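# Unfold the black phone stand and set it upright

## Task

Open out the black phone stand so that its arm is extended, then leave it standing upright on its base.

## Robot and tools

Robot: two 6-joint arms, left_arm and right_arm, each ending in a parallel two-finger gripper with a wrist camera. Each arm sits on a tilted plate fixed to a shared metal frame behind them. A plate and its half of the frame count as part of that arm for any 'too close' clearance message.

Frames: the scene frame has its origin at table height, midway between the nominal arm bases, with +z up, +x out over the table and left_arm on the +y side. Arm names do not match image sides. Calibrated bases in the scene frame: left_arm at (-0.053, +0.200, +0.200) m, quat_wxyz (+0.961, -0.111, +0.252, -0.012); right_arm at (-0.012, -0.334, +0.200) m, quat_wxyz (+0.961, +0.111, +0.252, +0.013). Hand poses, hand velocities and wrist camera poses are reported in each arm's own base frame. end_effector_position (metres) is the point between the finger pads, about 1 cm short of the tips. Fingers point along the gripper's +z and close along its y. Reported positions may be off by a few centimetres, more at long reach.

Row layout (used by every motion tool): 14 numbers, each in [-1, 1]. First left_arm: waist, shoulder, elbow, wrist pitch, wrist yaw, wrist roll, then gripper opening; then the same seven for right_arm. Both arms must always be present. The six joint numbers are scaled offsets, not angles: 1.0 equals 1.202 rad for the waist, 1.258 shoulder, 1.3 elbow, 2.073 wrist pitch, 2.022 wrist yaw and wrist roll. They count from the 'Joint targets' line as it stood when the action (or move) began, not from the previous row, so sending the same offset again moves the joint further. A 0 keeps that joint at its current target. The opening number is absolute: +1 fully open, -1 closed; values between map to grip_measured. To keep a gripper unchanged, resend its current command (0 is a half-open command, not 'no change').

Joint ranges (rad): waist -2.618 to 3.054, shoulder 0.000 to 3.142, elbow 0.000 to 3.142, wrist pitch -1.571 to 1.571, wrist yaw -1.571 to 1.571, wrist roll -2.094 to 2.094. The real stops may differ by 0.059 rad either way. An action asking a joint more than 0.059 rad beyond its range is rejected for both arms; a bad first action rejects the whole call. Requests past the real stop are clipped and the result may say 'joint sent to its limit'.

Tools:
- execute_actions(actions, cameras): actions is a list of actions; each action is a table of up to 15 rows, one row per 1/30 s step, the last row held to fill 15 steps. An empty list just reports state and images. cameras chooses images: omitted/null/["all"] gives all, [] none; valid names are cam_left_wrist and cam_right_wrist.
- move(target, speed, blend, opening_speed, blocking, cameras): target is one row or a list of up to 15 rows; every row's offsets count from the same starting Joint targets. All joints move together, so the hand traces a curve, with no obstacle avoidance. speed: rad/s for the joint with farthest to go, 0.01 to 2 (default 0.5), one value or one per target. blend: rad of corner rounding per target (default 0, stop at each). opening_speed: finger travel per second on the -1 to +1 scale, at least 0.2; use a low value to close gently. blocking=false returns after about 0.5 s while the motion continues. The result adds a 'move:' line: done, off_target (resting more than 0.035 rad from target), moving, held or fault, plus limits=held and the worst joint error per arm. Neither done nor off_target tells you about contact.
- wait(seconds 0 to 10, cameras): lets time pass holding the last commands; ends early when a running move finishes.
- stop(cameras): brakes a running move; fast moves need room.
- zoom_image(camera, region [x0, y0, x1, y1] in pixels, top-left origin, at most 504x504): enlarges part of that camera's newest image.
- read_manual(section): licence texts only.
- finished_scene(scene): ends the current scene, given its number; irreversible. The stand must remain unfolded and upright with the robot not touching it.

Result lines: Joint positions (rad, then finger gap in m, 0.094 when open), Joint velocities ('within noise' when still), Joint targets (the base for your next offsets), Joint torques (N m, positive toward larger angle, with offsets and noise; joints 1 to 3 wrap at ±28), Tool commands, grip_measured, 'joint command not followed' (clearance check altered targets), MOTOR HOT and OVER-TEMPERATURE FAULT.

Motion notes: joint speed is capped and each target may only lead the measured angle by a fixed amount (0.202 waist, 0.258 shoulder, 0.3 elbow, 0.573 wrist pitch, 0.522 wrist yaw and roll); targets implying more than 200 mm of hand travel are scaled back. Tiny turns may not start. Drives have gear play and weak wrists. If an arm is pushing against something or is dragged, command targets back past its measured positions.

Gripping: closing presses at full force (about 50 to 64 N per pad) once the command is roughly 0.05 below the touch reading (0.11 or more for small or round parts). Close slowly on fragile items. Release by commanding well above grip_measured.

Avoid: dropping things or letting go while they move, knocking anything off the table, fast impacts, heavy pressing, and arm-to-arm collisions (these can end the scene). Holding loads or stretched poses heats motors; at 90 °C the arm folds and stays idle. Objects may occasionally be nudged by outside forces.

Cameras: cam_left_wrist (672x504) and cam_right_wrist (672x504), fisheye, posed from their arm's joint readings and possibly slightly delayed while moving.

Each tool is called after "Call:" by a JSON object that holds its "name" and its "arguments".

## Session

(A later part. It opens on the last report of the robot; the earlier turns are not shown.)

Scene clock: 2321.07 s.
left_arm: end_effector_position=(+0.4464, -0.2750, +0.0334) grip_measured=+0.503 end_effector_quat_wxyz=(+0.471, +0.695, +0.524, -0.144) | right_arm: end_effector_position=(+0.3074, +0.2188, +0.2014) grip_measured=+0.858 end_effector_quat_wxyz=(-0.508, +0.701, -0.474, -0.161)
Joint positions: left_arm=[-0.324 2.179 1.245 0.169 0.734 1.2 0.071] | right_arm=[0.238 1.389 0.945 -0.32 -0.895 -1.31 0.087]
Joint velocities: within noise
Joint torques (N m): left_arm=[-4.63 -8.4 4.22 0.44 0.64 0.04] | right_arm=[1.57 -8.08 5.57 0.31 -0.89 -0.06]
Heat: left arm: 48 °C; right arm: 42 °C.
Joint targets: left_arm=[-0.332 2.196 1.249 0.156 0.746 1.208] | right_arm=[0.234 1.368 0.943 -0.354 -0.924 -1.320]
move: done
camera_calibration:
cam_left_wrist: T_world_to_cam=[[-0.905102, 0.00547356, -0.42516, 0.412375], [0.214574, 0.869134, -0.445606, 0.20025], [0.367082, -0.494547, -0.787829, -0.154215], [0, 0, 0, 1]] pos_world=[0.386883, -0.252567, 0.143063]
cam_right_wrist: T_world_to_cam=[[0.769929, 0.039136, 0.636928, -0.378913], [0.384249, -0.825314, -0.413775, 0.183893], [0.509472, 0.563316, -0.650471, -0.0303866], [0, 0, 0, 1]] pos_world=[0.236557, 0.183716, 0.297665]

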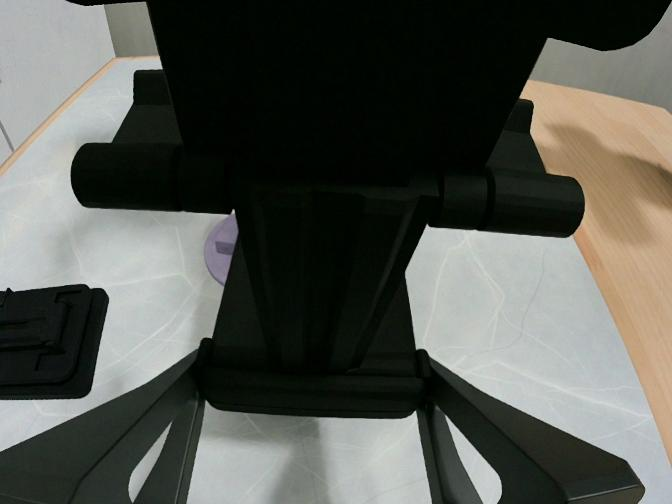

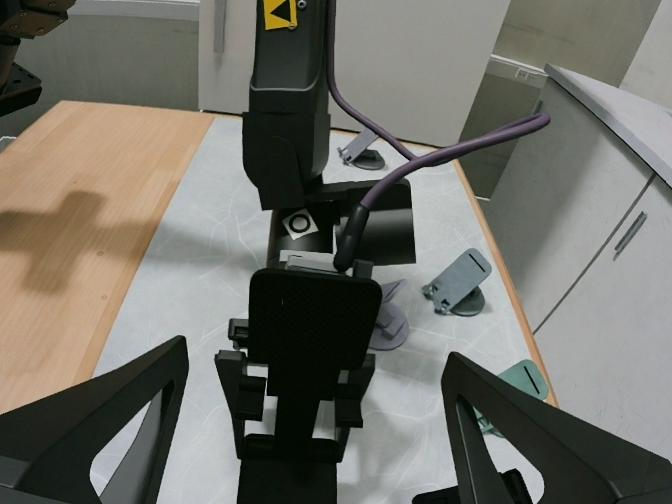

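Call:
{"name": "move", "arguments": {"target": [0,0.0,0,0,0.032,0,-1,-0.03,-0.0,-0.0,-0.0,0.04,0.02,0.86], "speed": 0.15}}

Call:
{"name": "zoom_image", "arguments": {"camera": "cam_right_wrist", "region": [150, 200, 450, 504]}}

Scene clock: 2339.17 s.
left_arm: end_effector_position=(+0.4435, -0.2772, +0.0353) grip_measured=+0.503 end_effector_quat_wxyz=(+0.474, +0.695, +0.519, -0.154) | right_arm: end_effector_position=(+0.3206, +0.2032, +0.1965) grip_measured=+0.858 end_effector_quat_wxyz=(-0.501, +0.688, -0.506, -0.138)
Joint positions: left_arm=[-0.324 2.179 1.245 0.169 0.757 1.2 0.071] | right_arm=[0.203 1.389 0.945 -0.321 -0.846 -1.291 0.087]
Joint velocities: within noise
Joint torques (N m): left_arm=[-4.63 -8.4 4.22 0.44 1.12 0.05] | right_arm=[1.44 -8.17 5.56 0.31 -0.52 0.07]
Heat: left arm: 48 °C; right arm: 39 °C.
Joint targets: left_arm=[-0.332 2.196 1.249 0.156 0.811 1.208] | right_arm=[0.198 1.368 0.943 -0.354 -0.843 -1.280]
move: off_target (left_arm); left_arm: the wrist yaw is farthest, 0.054 rad from its target
camera_calibration:
cam_left_wrist: T_world_to_cam=[[-0.907089, 0.0141119, -0.420702, 0.413736], [0.226604, 0.858632, -0.459785, 0.195904], [0.35474, -0.512399, -0.782053, -0.152421], [0, 0, 0, 1]] pos_world=[0.384972, -0.252149, 0.144932]
cam_right_wrist: T_world_to_cam=[[0.778237, -0.00492041, 0.627951, -0.37733], [0.312534, -0.864294, -0.394104, 0.191021], [0.544674, 0.502962, -0.671088, -0.026457], [0, 0, 0, 1]] pos_world=[0.248362, 0.176549, 0.294472]

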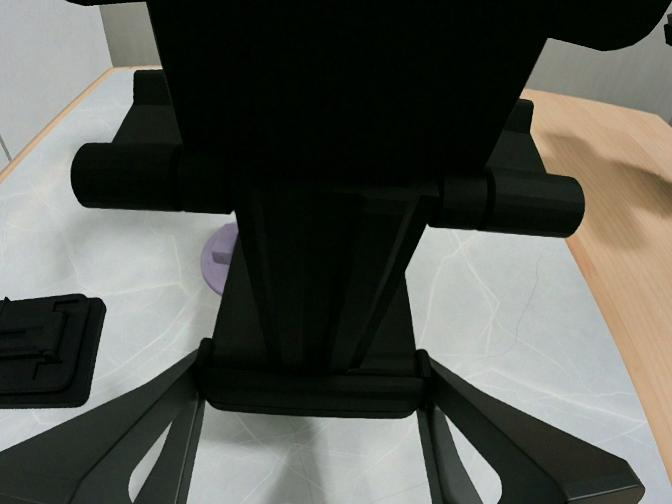

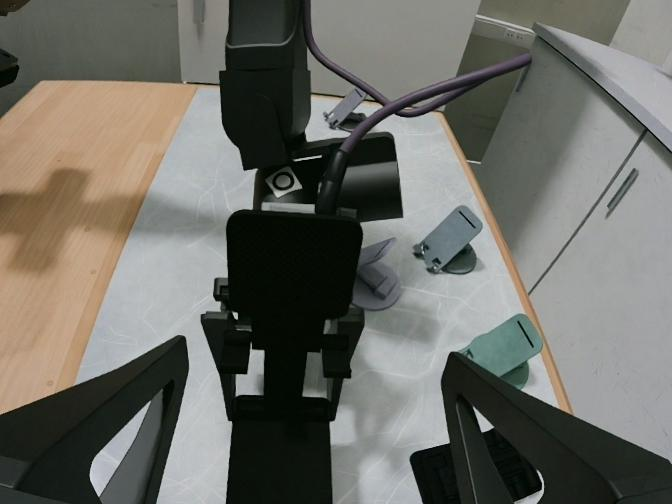

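Scaled by 1.658 from the camera's 672x504 image, which has a finer 960x720 frame.

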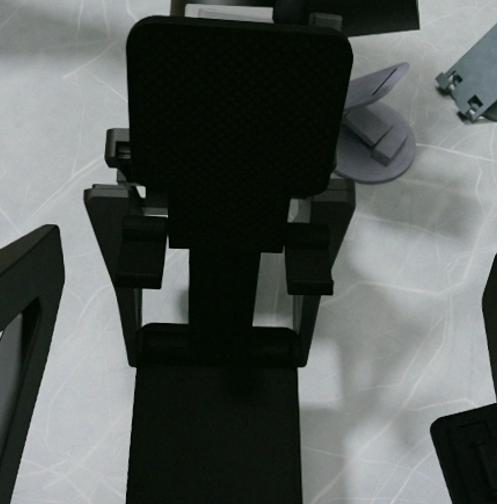

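Call:
{"name": "move", "arguments": {"target": [0,0.0,0,0,0,0,-1,0.0225,0.1963,0.0515,0.0309,0.0435,-0.0391,0.87], "speed": 0.2}}

Call:
{"name": "zoom_image", "arguments": {"camera": "cam_right_wrist", "region": [150, 200, 450, 504]}}

Scene clock: 2390.47 s.
left_arm: end_effector_position=(+0.4435, -0.2772, +0.0353) grip_measured=+0.503 end_effector_quat_wxyz=(+0.474, +0.695, +0.519, -0.154) | right_arm: end_effector_position=(+0.3510, +0.1988, +0.1341) grip_measured=+0.868 end_effector_quat_wxyz=(-0.441, +0.701, -0.544, -0.132)
Joint positions: left_arm=[-0.324 2.179 1.245 0.169 0.757 1.2 0.071] | right_arm=[0.204 1.596 0.991 -0.309 -0.757 -1.349 0.088]
Joint velocities: within noise
Joint torques (N m): left_arm=[-4.63 -8.4 4.21 0.44 1.12 0.04] | right_arm=[3.86 -6.11 6.58 0.58 -0.52 -0.07]
Heat: left arm: 48 °C; right arm: 37 °C.
Joint targets: left_arm=[-0.332 2.196 1.249 0.156 0.811 1.208] | right_arm=[0.225 1.615 1.010 -0.290 -0.756 -1.359]
move: off_target (left_arm); left_arm: the wrist yaw is farthest, 0.054 rad from its target
camera_calibration:
cam_left_wrist: T_world_to_cam=[[-0.907089, 0.0141119, -0.420702, 0.413736], [0.226604, 0.858632, -0.459785, 0.195904], [0.35474, -0.512399, -0.782053, -0.152421], [0, 0, 0, 1]] pos_world=[0.384972, -0.252149, 0.144932]
cam_right_wrist: T_world_to_cam=[[0.829584, 0.0398832, 0.556956, -0.379238], [0.257364, -0.912491, -0.318001, 0.171871], [0.495534, 0.407149, -0.767252, -0.0334605], [0, 0, 0, 1]] pos_world=[0.286957, 0.18558, 0.240202]

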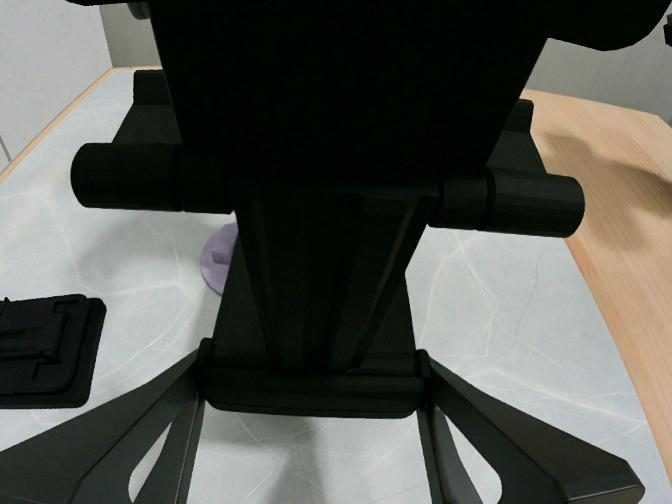

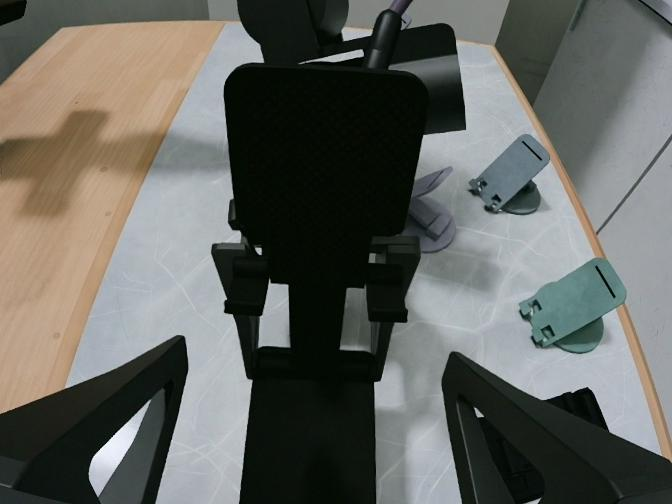

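Scaled by 1.658 from the camera's 672x504 image, which has a finer 960x720 frame.

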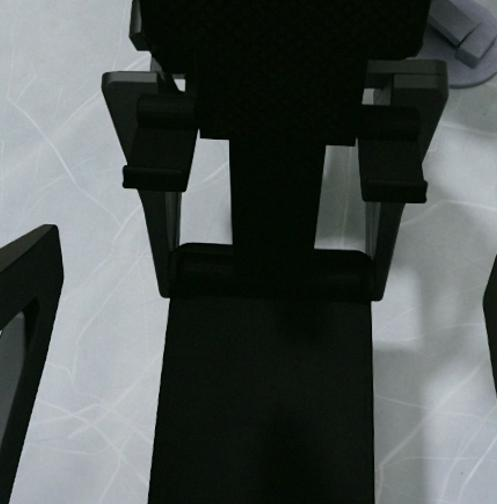

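Call:
{"name": "move", "arguments": {"target": [0,0.0,0,0,0,0,-1,0.0857,0.0676,0.002,0.0772,0.0257,0.048,0.87], "speed": 0.15}}

Call:
{"name": "zoom_image", "arguments": {"camera": "cam_right_wrist", "region": [150, 200, 490, 504]}}

Scene clock: 2418.07 s.
left_arm: end_effector_position=(+0.4435, -0.2772, +0.0353) grip_measured=+0.503 end_effector_quat_wxyz=(+0.474, +0.695, +0.519, -0.154) | right_arm: end_effector_position=(+0.3594, +0.2369, +0.1198) grip_measured=+0.868 end_effector_quat_wxyz=(-0.448, +0.710, -0.528, -0.129)
Joint positions: left_arm=[-0.324 2.179 1.245 0.169 0.757 1.2 0.071] | right_arm=[0.309 1.679 0.994 -0.15 -0.705 -1.272 0.088]
Joint velocities: within noise
Joint torques (N m): left_arm=[-4.63 -8.42 4.21 0.44 1.11 0.04] | right_arm=[4.36 -6.12 6.37 0.74 -0.52 0.06]
Heat: left arm: 48 °C; right arm: 36 °C.
Joint targets: left_arm=[-0.332 2.196 1.249 0.156 0.811 1.208] | right_arm=[0.328 1.700 1.013 -0.129 -0.704 -1.262]
move: off_target (left_arm); left_arm: the wrist yaw is farthest, 0.054 rad from its target
camera_calibration:
cam_left_wrist: T_world_to_cam=[[-0.907089, 0.0141119, -0.420702, 0.413736], [0.226604, 0.858632, -0.459785, 0.195904], [0.35474, -0.512399, -0.782053, -0.152421], [0, 0, 0, 1]] pos_world=[0.384972, -0.252149, 0.144932]
cam_right_wrist: T_world_to_cam=[[0.812065, 0.0598424, 0.580491, -0.380964], [0.290926, -0.903816, -0.313811, 0.185294], [0.505878, 0.423715, -0.751367, -0.0736439], [0, 0, 0, 1]] pos_world=[0.292715, 0.221473, 0.22396]

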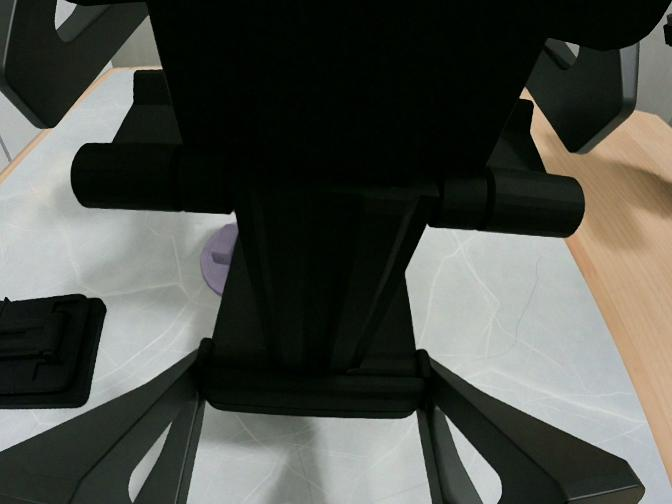

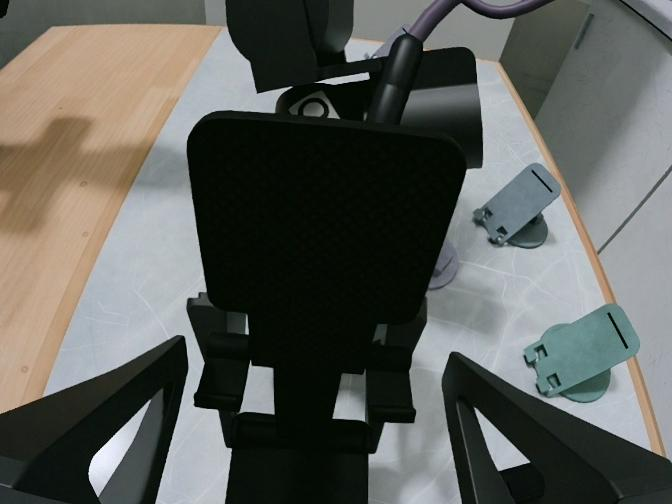

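Scaled by 1.482 from the camera's 672x504 image, which has a finer 960x720 frame.

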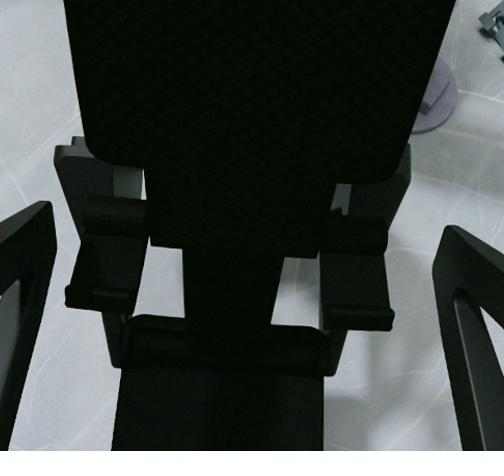

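Call:
{"name": "move", "arguments": {"target": [0,0.0,0,0,0,0,-1,0,0,0,0,0,0,-1], "opening_speed": 0.6}}

Call:
{"name": "zoom_image", "arguments": {"camera": "cam_right_wrist", "region": [150, 200, 490, 504]}}

Scene clock: 2426.80 s.
left_arm: end_effector_position=(+0.4448, -0.2752, +0.0353) grip_measured=+0.503 end_effector_quat_wxyz=(+0.474, +0.693, +0.522, -0.154) | right_arm: end_effector_position=(+0.3592, +0.2375, +0.1188) grip_measured=+0.352 end_effector_quat_wxyz=(-0.447, +0.708, -0.531, -0.132)
Joint positions: left_arm=[-0.32 2.179 1.245 0.169 0.757 1.195 0.071] | right_arm=[0.31 1.682 0.994 -0.148 -0.705 -1.263 0.064]
Joint velocities: within noise
Joint torques (N m): left_arm=[-4.96 -8.4 4.21 0.44 1.11 0.09] | right_arm=[4.22 -6.32 6.35 0.74 -0.51 0.05]
Heat: left arm: 48 °C; right arm: 36 °C.
Joint targets: left_arm=[-0.332 2.196 1.249 0.156 0.811 1.208] | right_arm=[0.328 1.700 1.013 -0.129 -0.704 -1.262]
move: off_target (left_arm); left_arm: the wrist yaw is farthest, 0.054 rad from its target
camera_calibration:
cam_left_wrist: T_world_to_cam=[[-0.908739, 0.00728921, -0.417302, 0.413596], [0.218925, 0.85958, -0.461729, 0.197606], [0.355338, -0.510949, -0.78273, -0.151668], [0, 0, 0, 1]] pos_world=[0.386483, -0.250368, 0.14512]
cam_right_wrist: T_world_to_cam=[[0.817225, 0.0555903, 0.573632, -0.380338], [0.284904, -0.904178, -0.318265, 0.188363], [0.500973, 0.423524, -0.754754, -0.072378], [0, 0, 0, 1]] pos_world=[0.293415, 0.22211, 0.223496]

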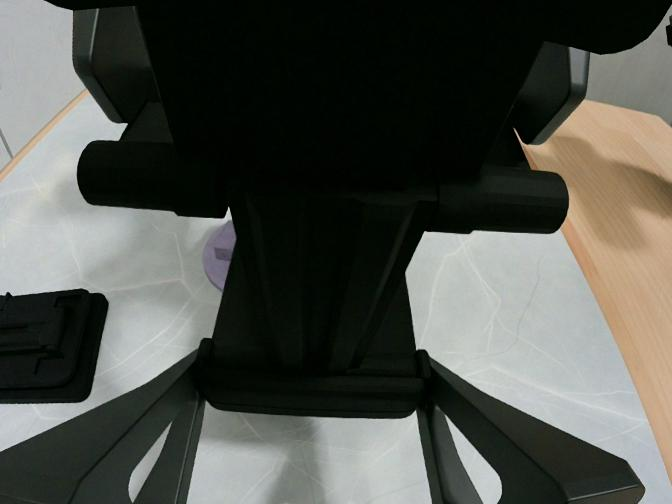

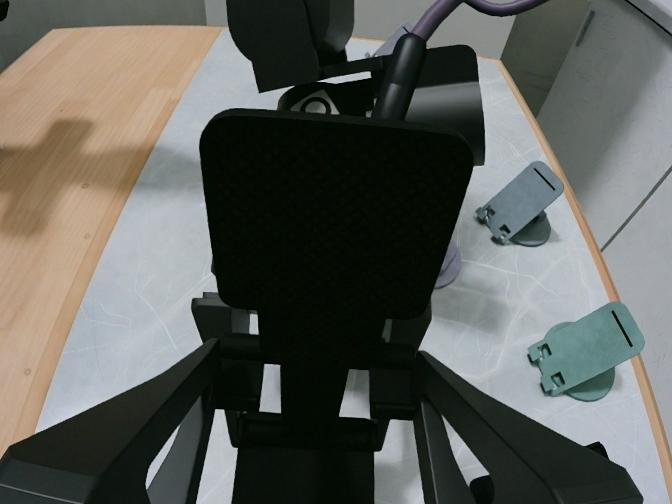

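Scaled by 1.482 from the camera's 672x504 image, which has a finer 960x720 frame.

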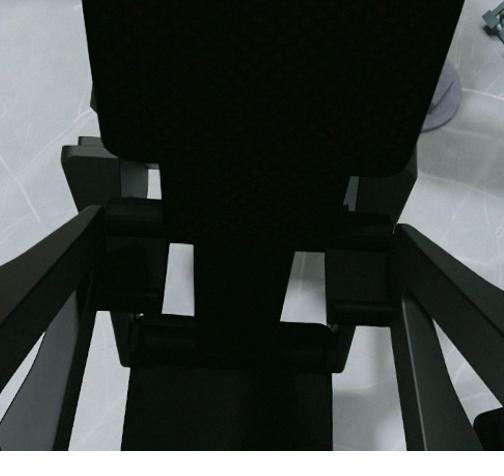

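Call:
{"name": "move", "arguments": {"target": [[0,0,0,0,0,0,-1,0,0,0,0,0,0,-1],[0,0.0,0,0,0,0,0.72,0,0,0,0,0,0,-1]], "opening_speed": 1}}

Scene clock: 2439.57 s.
left_arm: end_effector_position=(+0.4428, -0.2766, +0.0366) grip_measured=+0.718 end_effector_quat_wxyz=(+0.476, +0.694, +0.517, -0.159) | right_arm: end_effector_position=(+0.3603, +0.2365, +0.1180) grip_measured=+0.351 end_effector_quat_wxyz=(-0.446, +0.708, -0.533, -0.128)
Joint positions: left_arm=[-0.32 2.179 1.245 0.169 0.772 1.198 0.081] | right_arm=[0.31 1.682 0.994 -0.148 -0.696 -1.263 0.063]
Joint velocities: within noise
Joint torques (N m): left_arm=[-4.94 -8.42 4.19 0.43 0.95 0.06] | right_arm=[4.22 -6.34 6.35 0.75 -0.6 0.04]
Heat: left arm: 47 °C; right arm: 36 °C.
Joint targets: left_arm=[-0.332 2.196 1.249 0.156 0.811 1.208] | right_arm=[0.328 1.700 1.013 -0.129 -0.704 -1.262]
move: off_target (left_arm); target 2's new numbers were sent with left_arm's wrist yaw 0.054 rad from that target; left_arm: the wrist yaw is farthest, 0.039 rad from its target
camera_calibration:
cam_left_wrist: T_world_to_cam=[[-0.908943, 0.0148799, -0.416655, 0.414579], [0.229322, 0.852452, -0.469827, 0.193593], [0.348187, -0.522594, -0.778242, -0.150917], [0, 0, 0, 1]] pos_world=[0.384981, -0.250066, 0.146242]
cam_right_wrist: T_world_to_cam=[[0.816366, 0.0542868, 0.574978, -0.380239], [0.279971, -0.907969, -0.311783, 0.188836], [0.505136, 0.415506, -0.756434, -0.0724913], [0, 0, 0, 1]] pos_world=[0.294163, 0.22222, 0.22267]

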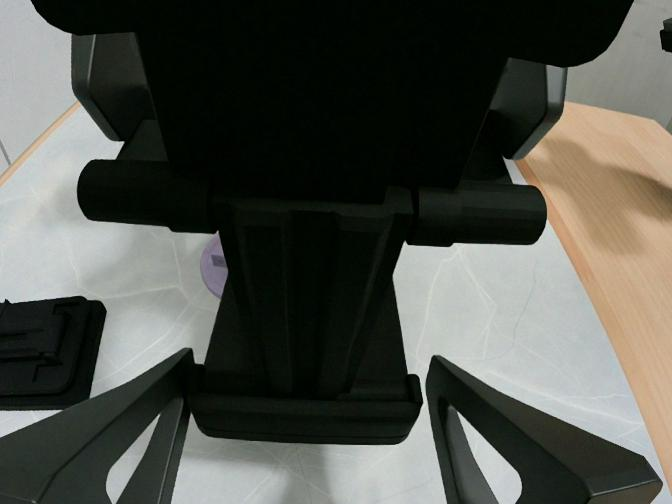

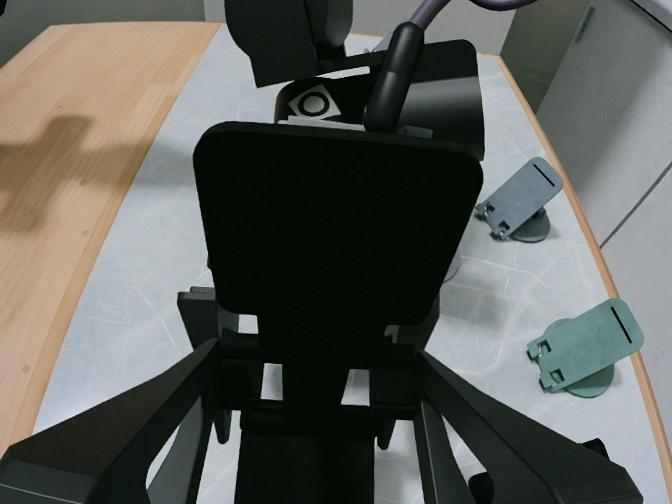

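Call:
{"name": "move", "arguments": {"target": [0.1015,-0.1367,-0.0454,-0.0897,0.0094,0.057,0.72,0,0,0,0,0,0,-1], "speed": 0.2}}

Scene clock: 2463.83 s.
left_arm: end_effector_position=(+0.4393, -0.2196, +0.0549) grip_measured=+0.718 end_effector_quat_wxyz=(+0.459, +0.692, +0.538, -0.141) | right_arm: end_effector_position=(+0.3605, +0.2364, +0.1179) grip_measured=+0.351 end_effector_quat_wxyz=(-0.446, +0.707, -0.534, -0.128)
Joint positions: left_arm=[-0.205 2.059 1.197 -0.009 0.791 1.313 0.081] | right_arm=[0.31 1.682 0.994 -0.148 -0.694 -1.261 0.063]
Joint velocities: within noise
Joint torques (N m): left_arm=[-3.59 -12.26 3.17 0.2 0.97 0.06] | right_arm=[4.22 -6.32 6.35 0.74 -0.62 0.03]
Heat: left arm: 48 °C; right arm: 36 °C.
Joint targets: left_arm=[-0.210 2.024 1.190 -0.030 0.830 1.323] | right_arm=[0.328 1.700 1.013 -0.129 -0.704 -1.262]
move: off_target (left_arm); left_arm: the wrist yaw is farthest, 0.039 rad from its target
camera_calibration:
cam_left_wrist: T_world_to_cam=[[-0.914467, -0.00475197, -0.404631, 0.415554], [0.186315, 0.882694, -0.431438, 0.177836], [0.359216, -0.469924, -0.806309, -0.0973619], [0, 0, 0, 1]] pos_world=[0.381851, -0.200753, 0.166368]
cam_right_wrist: T_world_to_cam=[[0.816945, 0.0530962, 0.574267, -0.380142], [0.277985, -0.908697, -0.31144, 0.189445], [0.505298, 0.414066, -0.757115, -0.072248], [0, 0, 0, 1]] pos_world=[0.294399, 0.222248, 0.222604]

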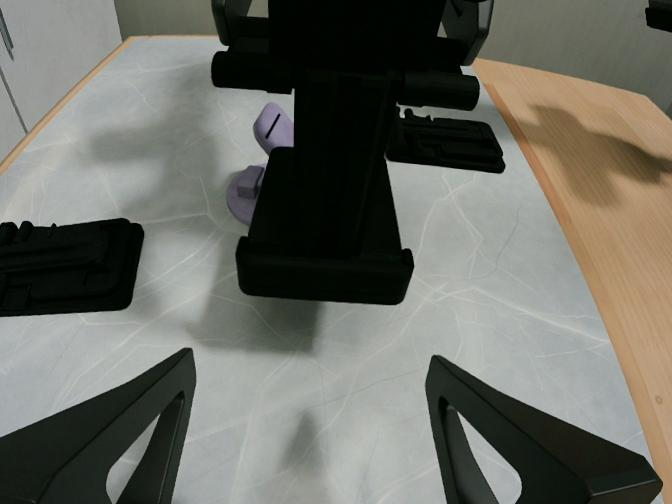

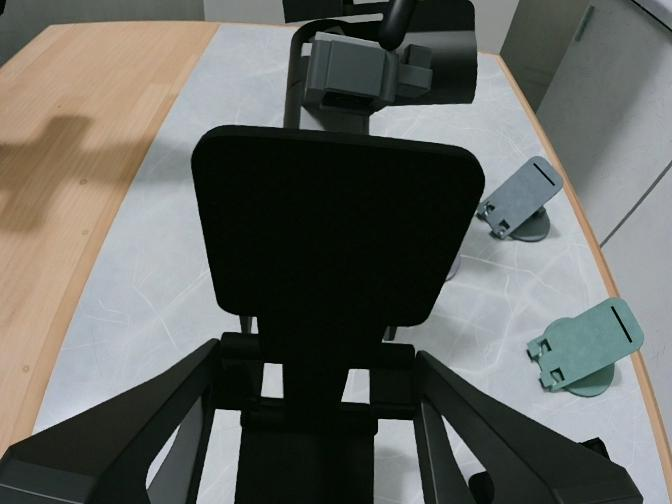

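Call:
{"name": "move", "arguments": {"target": [[0.0458,-0.019,-0.0692,0.0579,0.1657,-0.0045,0.3,0,0,0,0,0,0,-1],[0.0458,-0.019,-0.0692,0.0579,0.1657,-0.0045,0.3,-0.1473,0.1709,-0.0715,0.1949,-0.275,0.0307,-1]], "speed": 0.25}}

Scene clock: 2491.20 s.
left_arm: end_effector_position=(+0.4000, -0.2233, +0.0819) grip_measured=+0.302 end_effector_quat_wxyz=(+0.521, +0.669, +0.464, -0.257) | right_arm: end_effector_position=(+0.3610, +0.2261, +0.1134) grip_measured=+0.351 end_effector_quat_wxyz=(-0.555, +0.654, -0.432, -0.278)
Joint positions: left_arm=[-0.153 2.039 1.106 0.075 1.127 1.313 0.061] | right_arm=[0.154 1.895 0.925 0.251 -1.216 -1.211 0.063]
Joint velocities: left_arm=[0.002 0.007 -0.022 0.066 -0.168 0.022 -0.001] | right_arm=[within noise]
Joint torques (N m): left_arm=[-3 -12.12 2.81 0.49 1.01 -0.05] | right_arm=[2.4 -6.65 2.63 0.82 -1.11 0.06]
Heat: left arm: 48 °C; right arm: 35 °C.
Joint targets: left_arm=[-0.155 2.000 1.101 0.090 1.165 1.314] | right_arm=[0.151 1.915 0.920 0.275 -1.260 -1.200]
move: off_target (left_arm, right_arm); left_arm: the shoulder is farthest, 0.039 rad from its target; right_arm: the wrist yaw is farthest, 0.044 rad from its target
camera_calibration:
cam_left_wrist: T_world_to_cam=[[-0.923427, 0.0486962, -0.380673, 0.404142], [0.301914, 0.70453, -0.64225, 0.131335], [0.23692, -0.708002, -0.665284, -0.0790812], [0, 0, 0, 1]] pos_world=[0.352279, -0.168199, 0.185584]
cam_right_wrist: T_world_to_cam=[[0.823564, -0.0105416, 0.567126, -0.364675], [0.42467, -0.651356, -0.628801, 0.103406], [0.376029, 0.758699, -0.531956, -0.128445], [0, 0, 0, 1]] pos_world=[0.304719, 0.160961, 0.203511]

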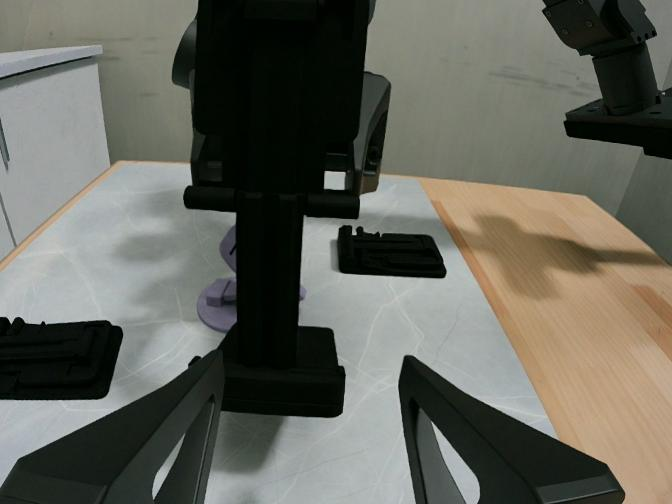

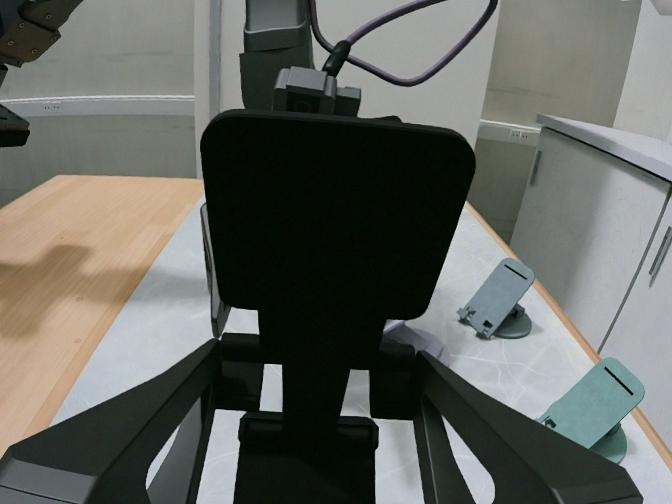

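Call:
{"name": "move", "arguments": {"target": [-0.0566,0.0533,0.0692,0.0227,-0.0321,-0.0366,0.3,0,0,0,0,0,0,-1], "speed": 0.2, "cameras": ["cam_left_wrist"]}}

Scene clock: 2528.60 s.
left_arm: end_effector_position=(+0.4126, -0.2485, +0.1048) grip_measured=+0.302 end_effector_quat_wxyz=(+0.536, +0.677, +0.441, -0.245) | right_arm: end_effector_position=(+0.3612, +0.2261, +0.1136) grip_measured=+0.351 end_effector_quat_wxyz=(-0.555, +0.654, -0.432, -0.278)
Joint positions: left_arm=[-0.208 2.039 1.175 0.121 1.102 1.25 0.061] | right_arm=[0.154 1.895 0.925 0.252 -1.216 -1.209 0.063]
Joint velocities: within noise
Joint torques (N m): left_arm=[-4.51 -7.34 5.29 0.64 0.54 -0.09] | right_arm=[2.41 -6.67 2.63 0.8 -1.09 0.06]
Heat: left arm: 51 °C; right arm: 35 °C.
Joint targets: left_arm=[-0.223 2.067 1.190 0.137 1.100 1.240] | right_arm=[0.151 1.915 0.920 0.275 -1.260 -1.200]
move: off_target (right_arm); right_arm: the wrist yaw is farthest, 0.044 rad from its target
camera_calibration:
cam_left_wrist: T_world_to_cam=[[-0.899087, 0.0603497, -0.43359, 0.4241], [0.351168, 0.690815, -0.632025, 0.135139], [0.261388, -0.720508, -0.642296, -0.100269], [0, 0, 0, 1]] pos_world=[0.360056, -0.191195, 0.204894]
Images, in order (width x height): cam_left_wrist 672x504.

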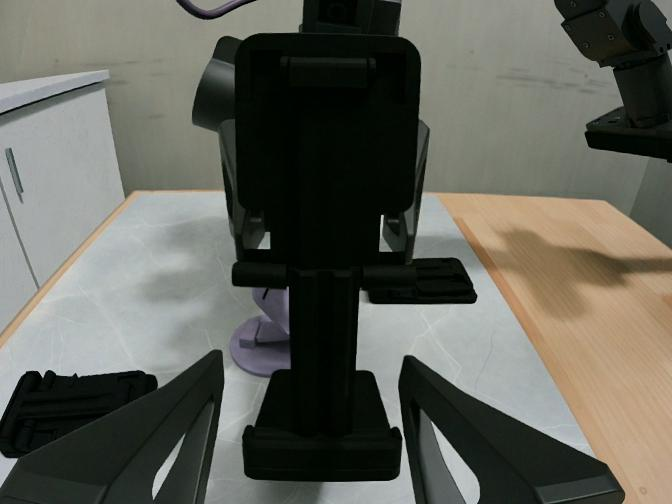

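Call:
{"name": "move", "arguments": {"target": [-0.079,0.0773,0.034,0.0777,-0.033,-0.062,0.28,0,0,0,0,0,0,-1], "speed": 0.15}}

Scene clock: 2539.07 s.
left_arm: end_effector_position=(+0.4196, -0.2892, +0.0848) grip_measured=+0.282 end_effector_quat_wxyz=(+0.533, +0.675, +0.444, -0.251) | right_arm: end_effector_position=(+0.3612, +0.2261, +0.1136) grip_measured=+0.351 end_effector_quat_wxyz=(-0.555, +0.654, -0.432, -0.278)
Joint positions: left_arm=[-0.3 2.139 1.215 0.278 1.036 1.124 0.06] | right_arm=[0.154 1.895 0.925 0.252 -1.216 -1.209 0.063]
Joint velocities: within noise
Joint torques (N m): left_arm=[-5.45 -7.71 5.67 0.79 0.51 -0.09] | right_arm=[2.41 -6.67 2.63 0.8 -1.09 0.06]
Heat: left arm: 48 °C; right arm: 35 °C.
Joint targets: left_arm=[-0.318 2.164 1.235 0.298 1.033 1.115] | right_arm=[0.151 1.915 0.920 0.275 -1.260 -1.200]
move: off_target (right_arm); right_arm: the wrist yaw is farthest, 0.044 rad from its target
camera_calibration:
cam_left_wrist: T_world_to_cam=[[-0.905058, 0.0624991, -0.420671, 0.426144], [0.343936, 0.689381, -0.637544, 0.151246], [0.250157, -0.721698, -0.645426, -0.139642], [0, 0, 0, 1]] pos_world=[0.368598, -0.231679, 0.185564]
cam_right_wrist: T_world_to_cam=[[0.823541, -0.0110639, 0.567149, -0.364747], [0.424462, -0.651246, -0.629055, 0.103538], [0.376313, 0.758786, -0.531632, -0.128588], [0, 0, 0, 1]] pos_world=[0.304826, 0.160964, 0.203635]

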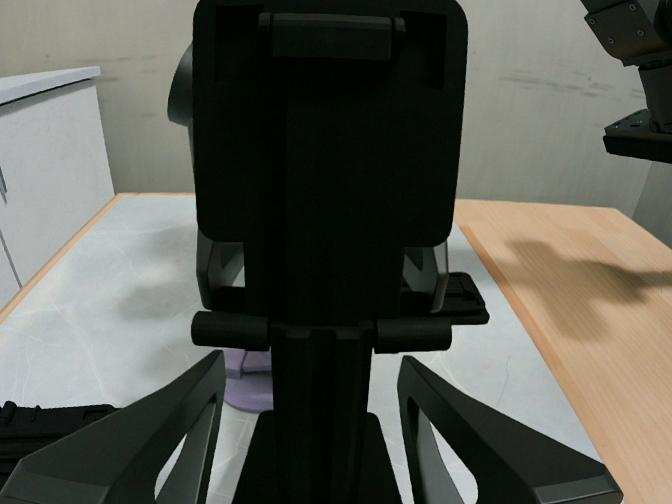

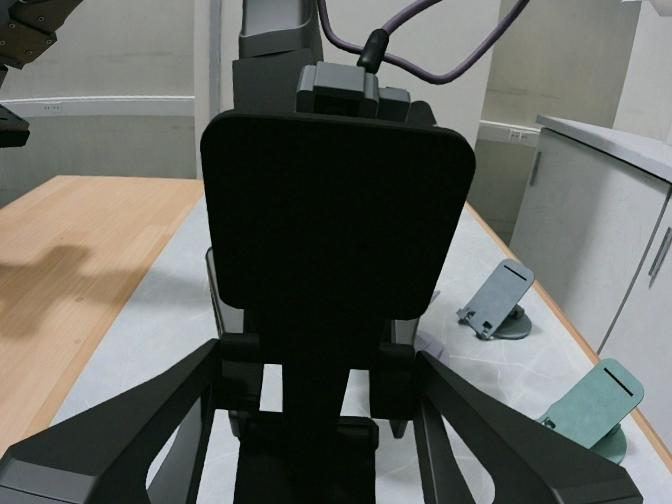

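Call:
{"name": "move", "arguments": {"target": [0,0,0,0,0,0,-1,0,0,0,0,0,0,-1], "opening_speed": 0.6}}

Scene clock: 2547.17 s.
left_arm: end_effector_position=(+0.4199, -0.2892, +0.0848) grip_measured=-0.460 end_effector_quat_wxyz=(+0.532, +0.673, +0.448, -0.253) | right_arm: end_effector_position=(+0.3620, +0.2262, +0.1145) grip_measured=+0.351 end_effector_quat_wxyz=(-0.558, +0.655, -0.429, -0.276)
Joint positions: left_arm=[-0.3 2.139 1.215 0.279 1.035 1.114 0.025] | right_arm=[0.154 1.895 0.925 0.262 -1.216 -1.209 0.063]
Joint velocities: within noise
Joint torques (N m): left_arm=[-5.45 -7.72 5.67 0.79 0.51 -0.05] | right_arm=[2.41 -6.67 2.65 0.73 -1.09 0.06]
Heat: left arm: 47 °C; right arm: 35 °C.
Joint targets: left_arm=[-0.318 2.164 1.235 0.298 1.033 1.115] | right_arm=[0.151 1.915 0.920 0.275 -1.260 -1.200]
move: off_target (right_arm); right_arm: the wrist yaw is farthest, 0.044 rad from its target
camera_calibration:
cam_left_wrist: T_world_to_cam=[[-0.908823, 0.0579713, -0.413135, 0.426127], [0.335461, 0.690261, -0.641097, 0.155248], [0.248005, -0.721235, -0.646772, -0.13852], [0, 0, 0, 1]] pos_world=[0.369548, -0.23177, 0.185986]
cam_right_wrist: T_world_to_cam=[[0.818349, -0.0118686, 0.574599, -0.364709], [0.43017, -0.650361, -0.626086, 0.101255], [0.381128, 0.759532, -0.527117, -0.130918], [0, 0, 0, 1]] pos_world=[0.304798, 0.16096, 0.203947]

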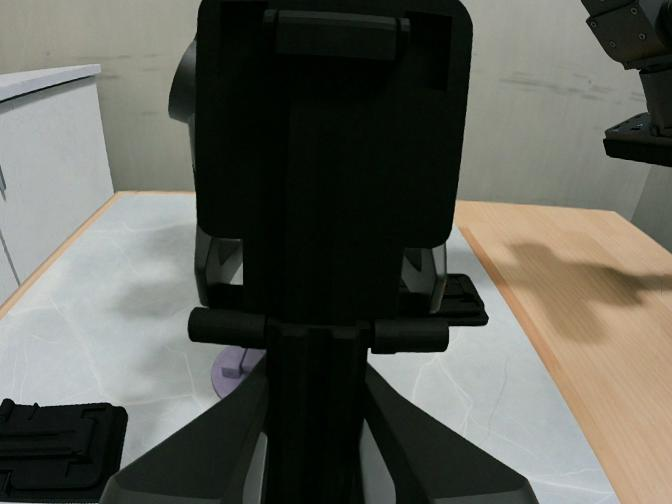

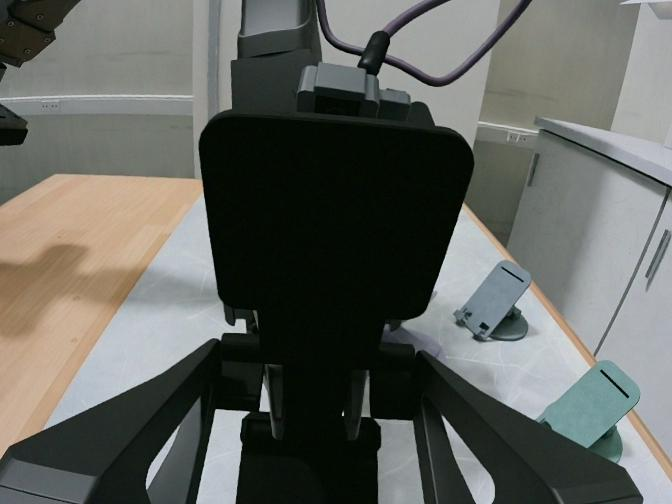

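Call:
{"name": "move", "arguments": {"target": [0,0,0,0,0,0,-1,-0.028,-0.012,0.007,-0.0415,-0.011,-0.033,-1], "speed": 0.12}}

Call:
{"name": "move", "arguments": {"target": [0.014,-0.01,-0.0035,-0.015,0.0065,0.012,-1,-0.028,-0.012,0.007,-0.0415,-0.011,-0.033,-1], "speed": 0.12}}

Scene clock: 2552.77 s.
left_arm: end_effector_position=(+0.4185, -0.2933, +0.0831) grip_measured=-0.460 end_effector_quat_wxyz=(+0.530, +0.675, +0.447, -0.251) | right_arm: end_effector_position=(+0.3597, +0.2197, +0.1141) grip_measured=+0.350 end_effector_quat_wxyz=(-0.560, +0.656, -0.422, -0.278)
Joint positions: left_arm=[-0.311 2.142 1.215 0.284 1.025 1.114 0.025] | right_arm=[0.134 1.895 0.925 0.226 -1.243 -1.255 0.063]
Joint velocities: within noise
Joint torques (N m): left_arm=[-4.41 -7.97 5.68 0.76 0.62 -0.04] | right_arm=[1.29 -7.71 3.32 0.23 -1.03 -0.08]
Heat: left arm: 46 °C; right arm: 34 °C.
Joint targets: left_arm=[-0.318 2.164 1.235 0.298 1.033 1.115] | right_arm=[0.117 1.900 0.929 0.189 -1.282 -1.266]
move: off_target (right_arm); right_arm: the wrist yaw is farthest, 0.039 rad from its target
camera_calibration:
cam_left_wrist: T_world_to_cam=[[-0.907325, 0.0630293, -0.41568, 0.4254], [0.33979, 0.692193, -0.63672, 0.155911], [0.247598, -0.718955, -0.64946, -0.141163], [0, 0, 0, 1]] pos_world=[0.36795, -0.236223, 0.184422]
cam_right_wrist: T_world_to_cam=[[0.814397, -0.00752567, 0.58026, -0.362934], [0.441627, -0.640636, -0.628133, 0.0917517], [0.376463, 0.767808, -0.518408, -0.126442], [0, 0, 0, 1]] pos_world=[0.302652, 0.153131, 0.20268]

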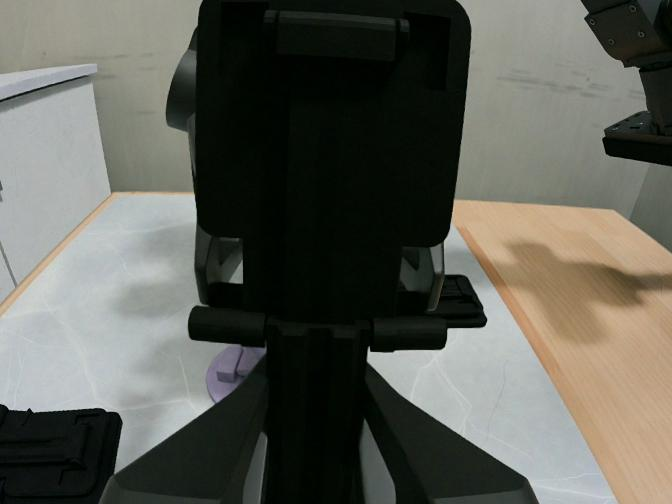

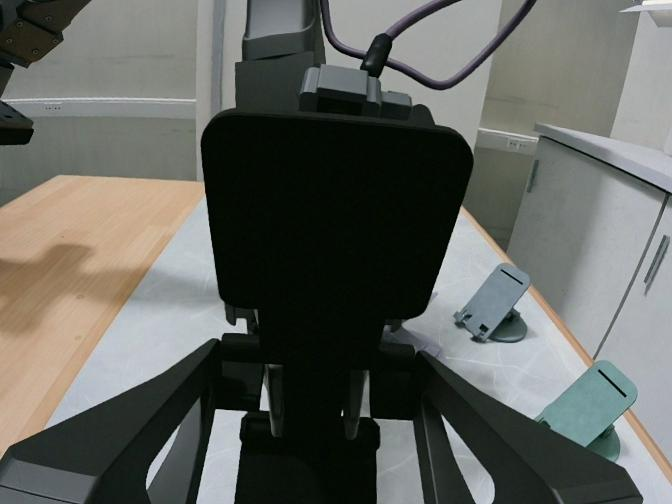

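Scene clock: 2554.00 s.
left_arm: end_effector_position=(+0.4167, -0.2956, +0.0823) grip_measured=-0.460 end_effector_quat_wxyz=(+0.530, +0.681, +0.440, -0.248) | right_arm: end_effector_position=(+0.3560, +0.2144, +0.1140) grip_measured=+0.347 end_effector_quat_wxyz=(-0.562, +0.661, -0.411, -0.281)
Joint positions: left_arm=[-0.317 2.142 1.215 0.279 1.022 1.134 0.025] | right_arm=[0.117 1.895 0.934 0.157 -1.273 -1.332 0.063]
Joint velocities: within noise
Joint torques (N m): left_arm=[-2.48 -8.88 5.24 0.51 0.79 0.04] | right_arm=[0.06 -8.83 3.29 -0.01 -0.96 -0.06]
Heat: left arm: 46 °C; right arm: 35 °C.
Joint targets: left_arm=[-0.301 2.152 1.230 0.267 1.046 1.139] | right_arm=[0.084 1.885 0.938 0.102 -1.304 -1.333]
move: off_target (right_arm); right_arm: the wrist pitch is farthest, 0.054 rad from its target
camera_calibration:
cam_left_wrist: T_world_to_cam=[[-0.90033, 0.0744478, -0.428793, 0.425088], [0.35611, 0.692408, -0.627501, 0.150035], [0.250184, -0.717655, -0.649907, -0.143577], [0, 0, 0, 1]] pos_world=[0.365211, -0.238571, 0.183111]
cam_right_wrist: T_world_to_cam=[[0.807022, 0.00606303, 0.59049, -0.361309], [0.462513, -0.628191, -0.625666, 0.0794777], [0.367147, 0.778036, -0.509768, -0.120871], [0, 0, 0, 1]] pos_world=[0.299202, 0.14616, 0.201459]

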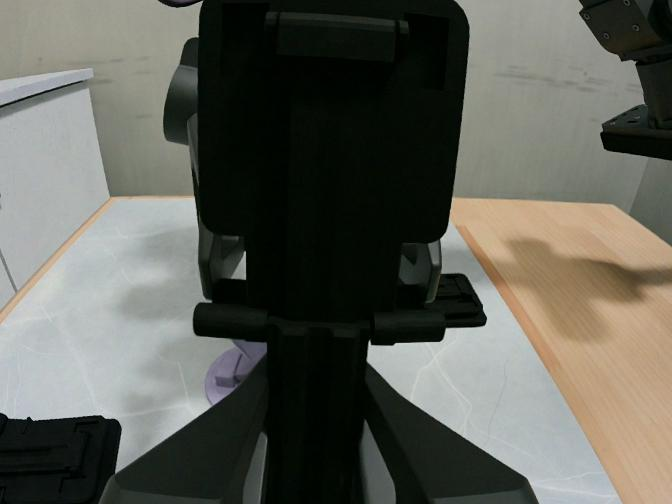

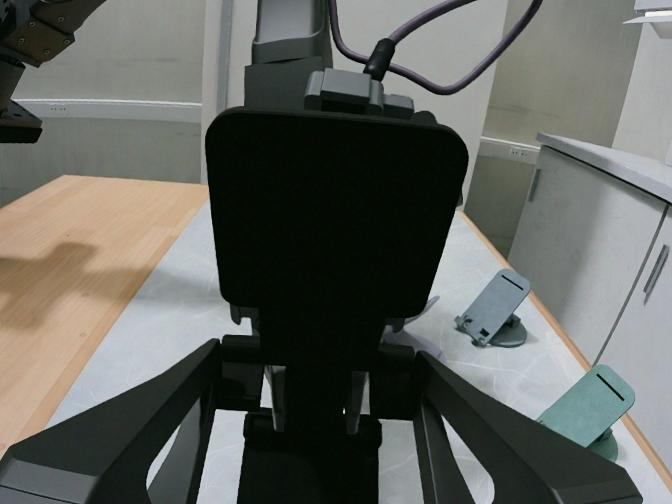

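Call:
{"name": "move", "arguments": {"target": [0.028,-0.021,-0.007,-0.029,0.013,0.024,-1,-0.028,-0.012,0.007,-0.0415,-0.011,-0.033,-1], "speed": 0.12}}

Call:
{"name": "move", "arguments": {"target": [0.0,-0.0,-0.00,-0.0,0.0,0.0,-1,-0.028,-0.012,0.007,-0.0415,-0.011,-0.033,-1], "speed": 0.12}}

Scene clock: 2559.50 s.
left_arm: end_effector_position=(+0.4168, -0.2862, +0.0754) grip_measured=-0.460 end_effector_quat_wxyz=(+0.521, +0.683, +0.449, -0.247) | right_arm: end_effector_position=(+0.3541, +0.2030, +0.1109) grip_measured=+0.345 end_effector_quat_wxyz=(-0.559, +0.658, -0.418, -0.285)
Joint positions: left_arm=[-0.298 2.142 1.215 0.226 1.022 1.172 0.025] | right_arm=[0.085 1.895 0.94 0.068 -1.291 -1.401 0.063]
Joint velocities: within noise
Joint torques (N m): left_arm=[-1.13 -10.86 4.27 0.4 1.11 0.12] | right_arm=[-0.23 -9.98 3.41 -0.09 -1.03 -0.03]
Heat: left arm: 47 °C; right arm: 35 °C.
Joint targets: left_arm=[-0.267 2.125 1.221 0.207 1.073 1.188] | right_arm=[0.050 1.870 0.947 0.016 -1.326 -1.400]
move: off_target (left_arm, right_arm); left_arm: the wrist yaw is farthest, 0.050 rad from its target; right_arm: the wrist pitch is farthest, 0.052 rad from its target
camera_calibration:
cam_left_wrist: T_world_to_cam=[[-0.907205, 0.0780372, -0.413388, 0.424307], [0.342466, 0.707698, -0.617965, 0.148579], [0.24433, -0.702192, -0.668752, -0.133072], [0, 0, 0, 1]] pos_world=[0.366563, -0.231703, 0.178228]
cam_right_wrist: T_world_to_cam=[[0.816764, 0.00233064, 0.576968, -0.35904], [0.448706, -0.631208, -0.632645, 0.0775368], [0.362712, 0.77561, -0.516593, -0.110096], [0, 0, 0, 1]] pos_world=[0.298393, 0.13517, 0.199333]

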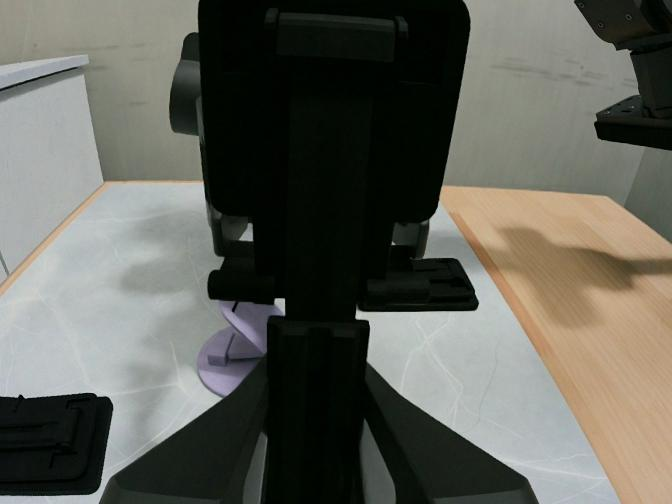

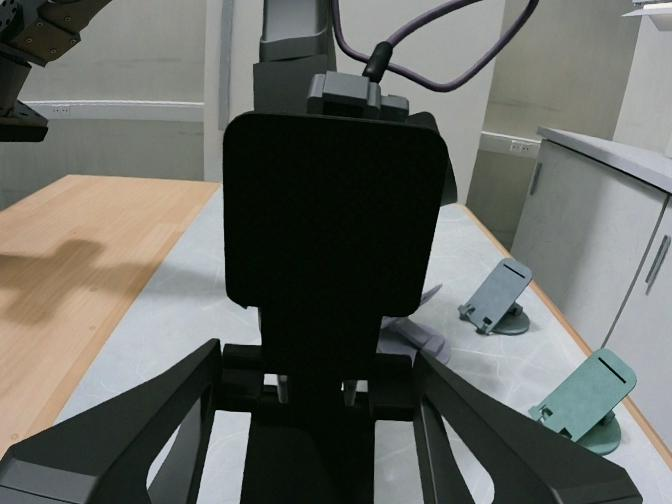

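Scene clock: 2560.77 s.
left_arm: end_effector_position=(+0.4161, -0.2853, +0.0741) grip_measured=-0.460 end_effector_quat_wxyz=(+0.517, +0.683, +0.452, -0.249) | right_arm: end_effector_position=(+0.3502, +0.1931, +0.1154) grip_measured=+0.345 end_effector_quat_wxyz=(-0.563, +0.654, -0.414, -0.289)
Joint positions: left_arm=[-0.297 2.142 1.215 0.215 1.022 1.172 0.025] | right_arm=[0.054 1.883 0.948 -0.022 -1.325 -1.475 0.063]
Joint velocities: within noise
Joint torques (N m): left_arm=[-1.25 -10.86 4.25 0.48 1.12 0.12] | right_arm=[-0.64 -10.26 3.54 -0.14 -0.9 0.05]
Heat: left arm: 47 °C; right arm: 35 °C.
Joint targets: left_arm=[-0.267 2.125 1.221 0.207 1.073 1.188] | right_arm=[0.016 1.855 0.956 -0.070 -1.349 -1.466]
move: off_target (left_arm, right_arm); left_arm: the wrist yaw is farthest, 0.051 rad from its target; right_arm: the wrist pitch is farthest, 0.048 rad from its target
camera_calibration:
cam_left_wrist: T_world_to_cam=[[-0.911519, 0.0779285, -0.403807, 0.424143], [0.335027, 0.710165, -0.619211, 0.151182], [0.238515, -0.699709, -0.673437, -0.129645], [0, 0, 0, 1]] pos_world=[0.366887, -0.231131, 0.177578]
cam_right_wrist: T_world_to_cam=[[0.81706, -0.00246556, 0.576548, -0.357558], [0.451469, -0.619218, -0.642452, 0.0737204], [0.358593, 0.785215, -0.504825, -0.100419], [0, 0, 0, 1]] pos_world=[0.294874, 0.123618, 0.202817]

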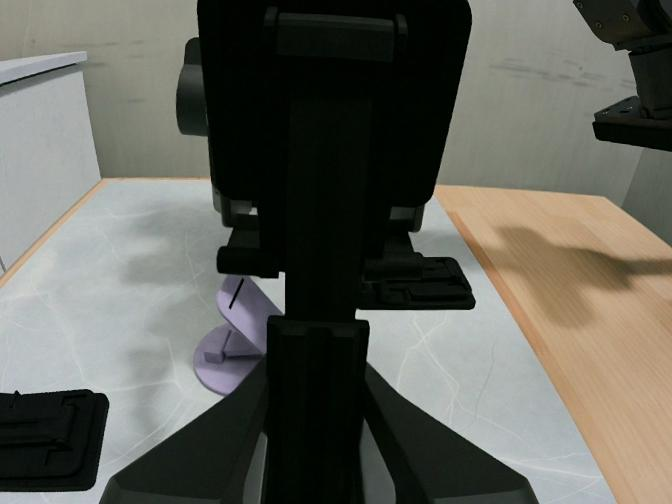

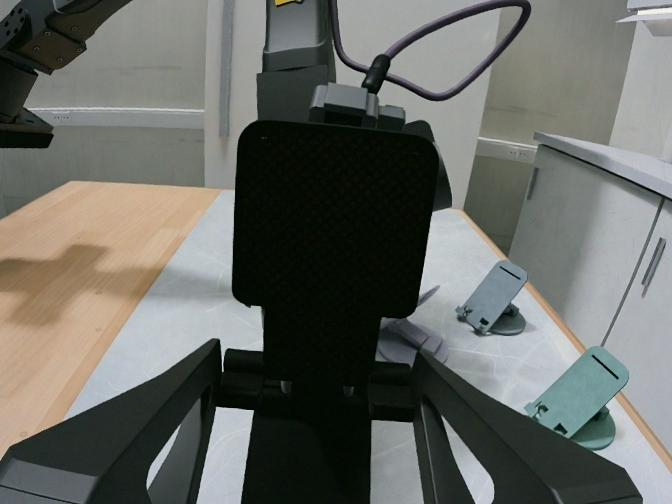

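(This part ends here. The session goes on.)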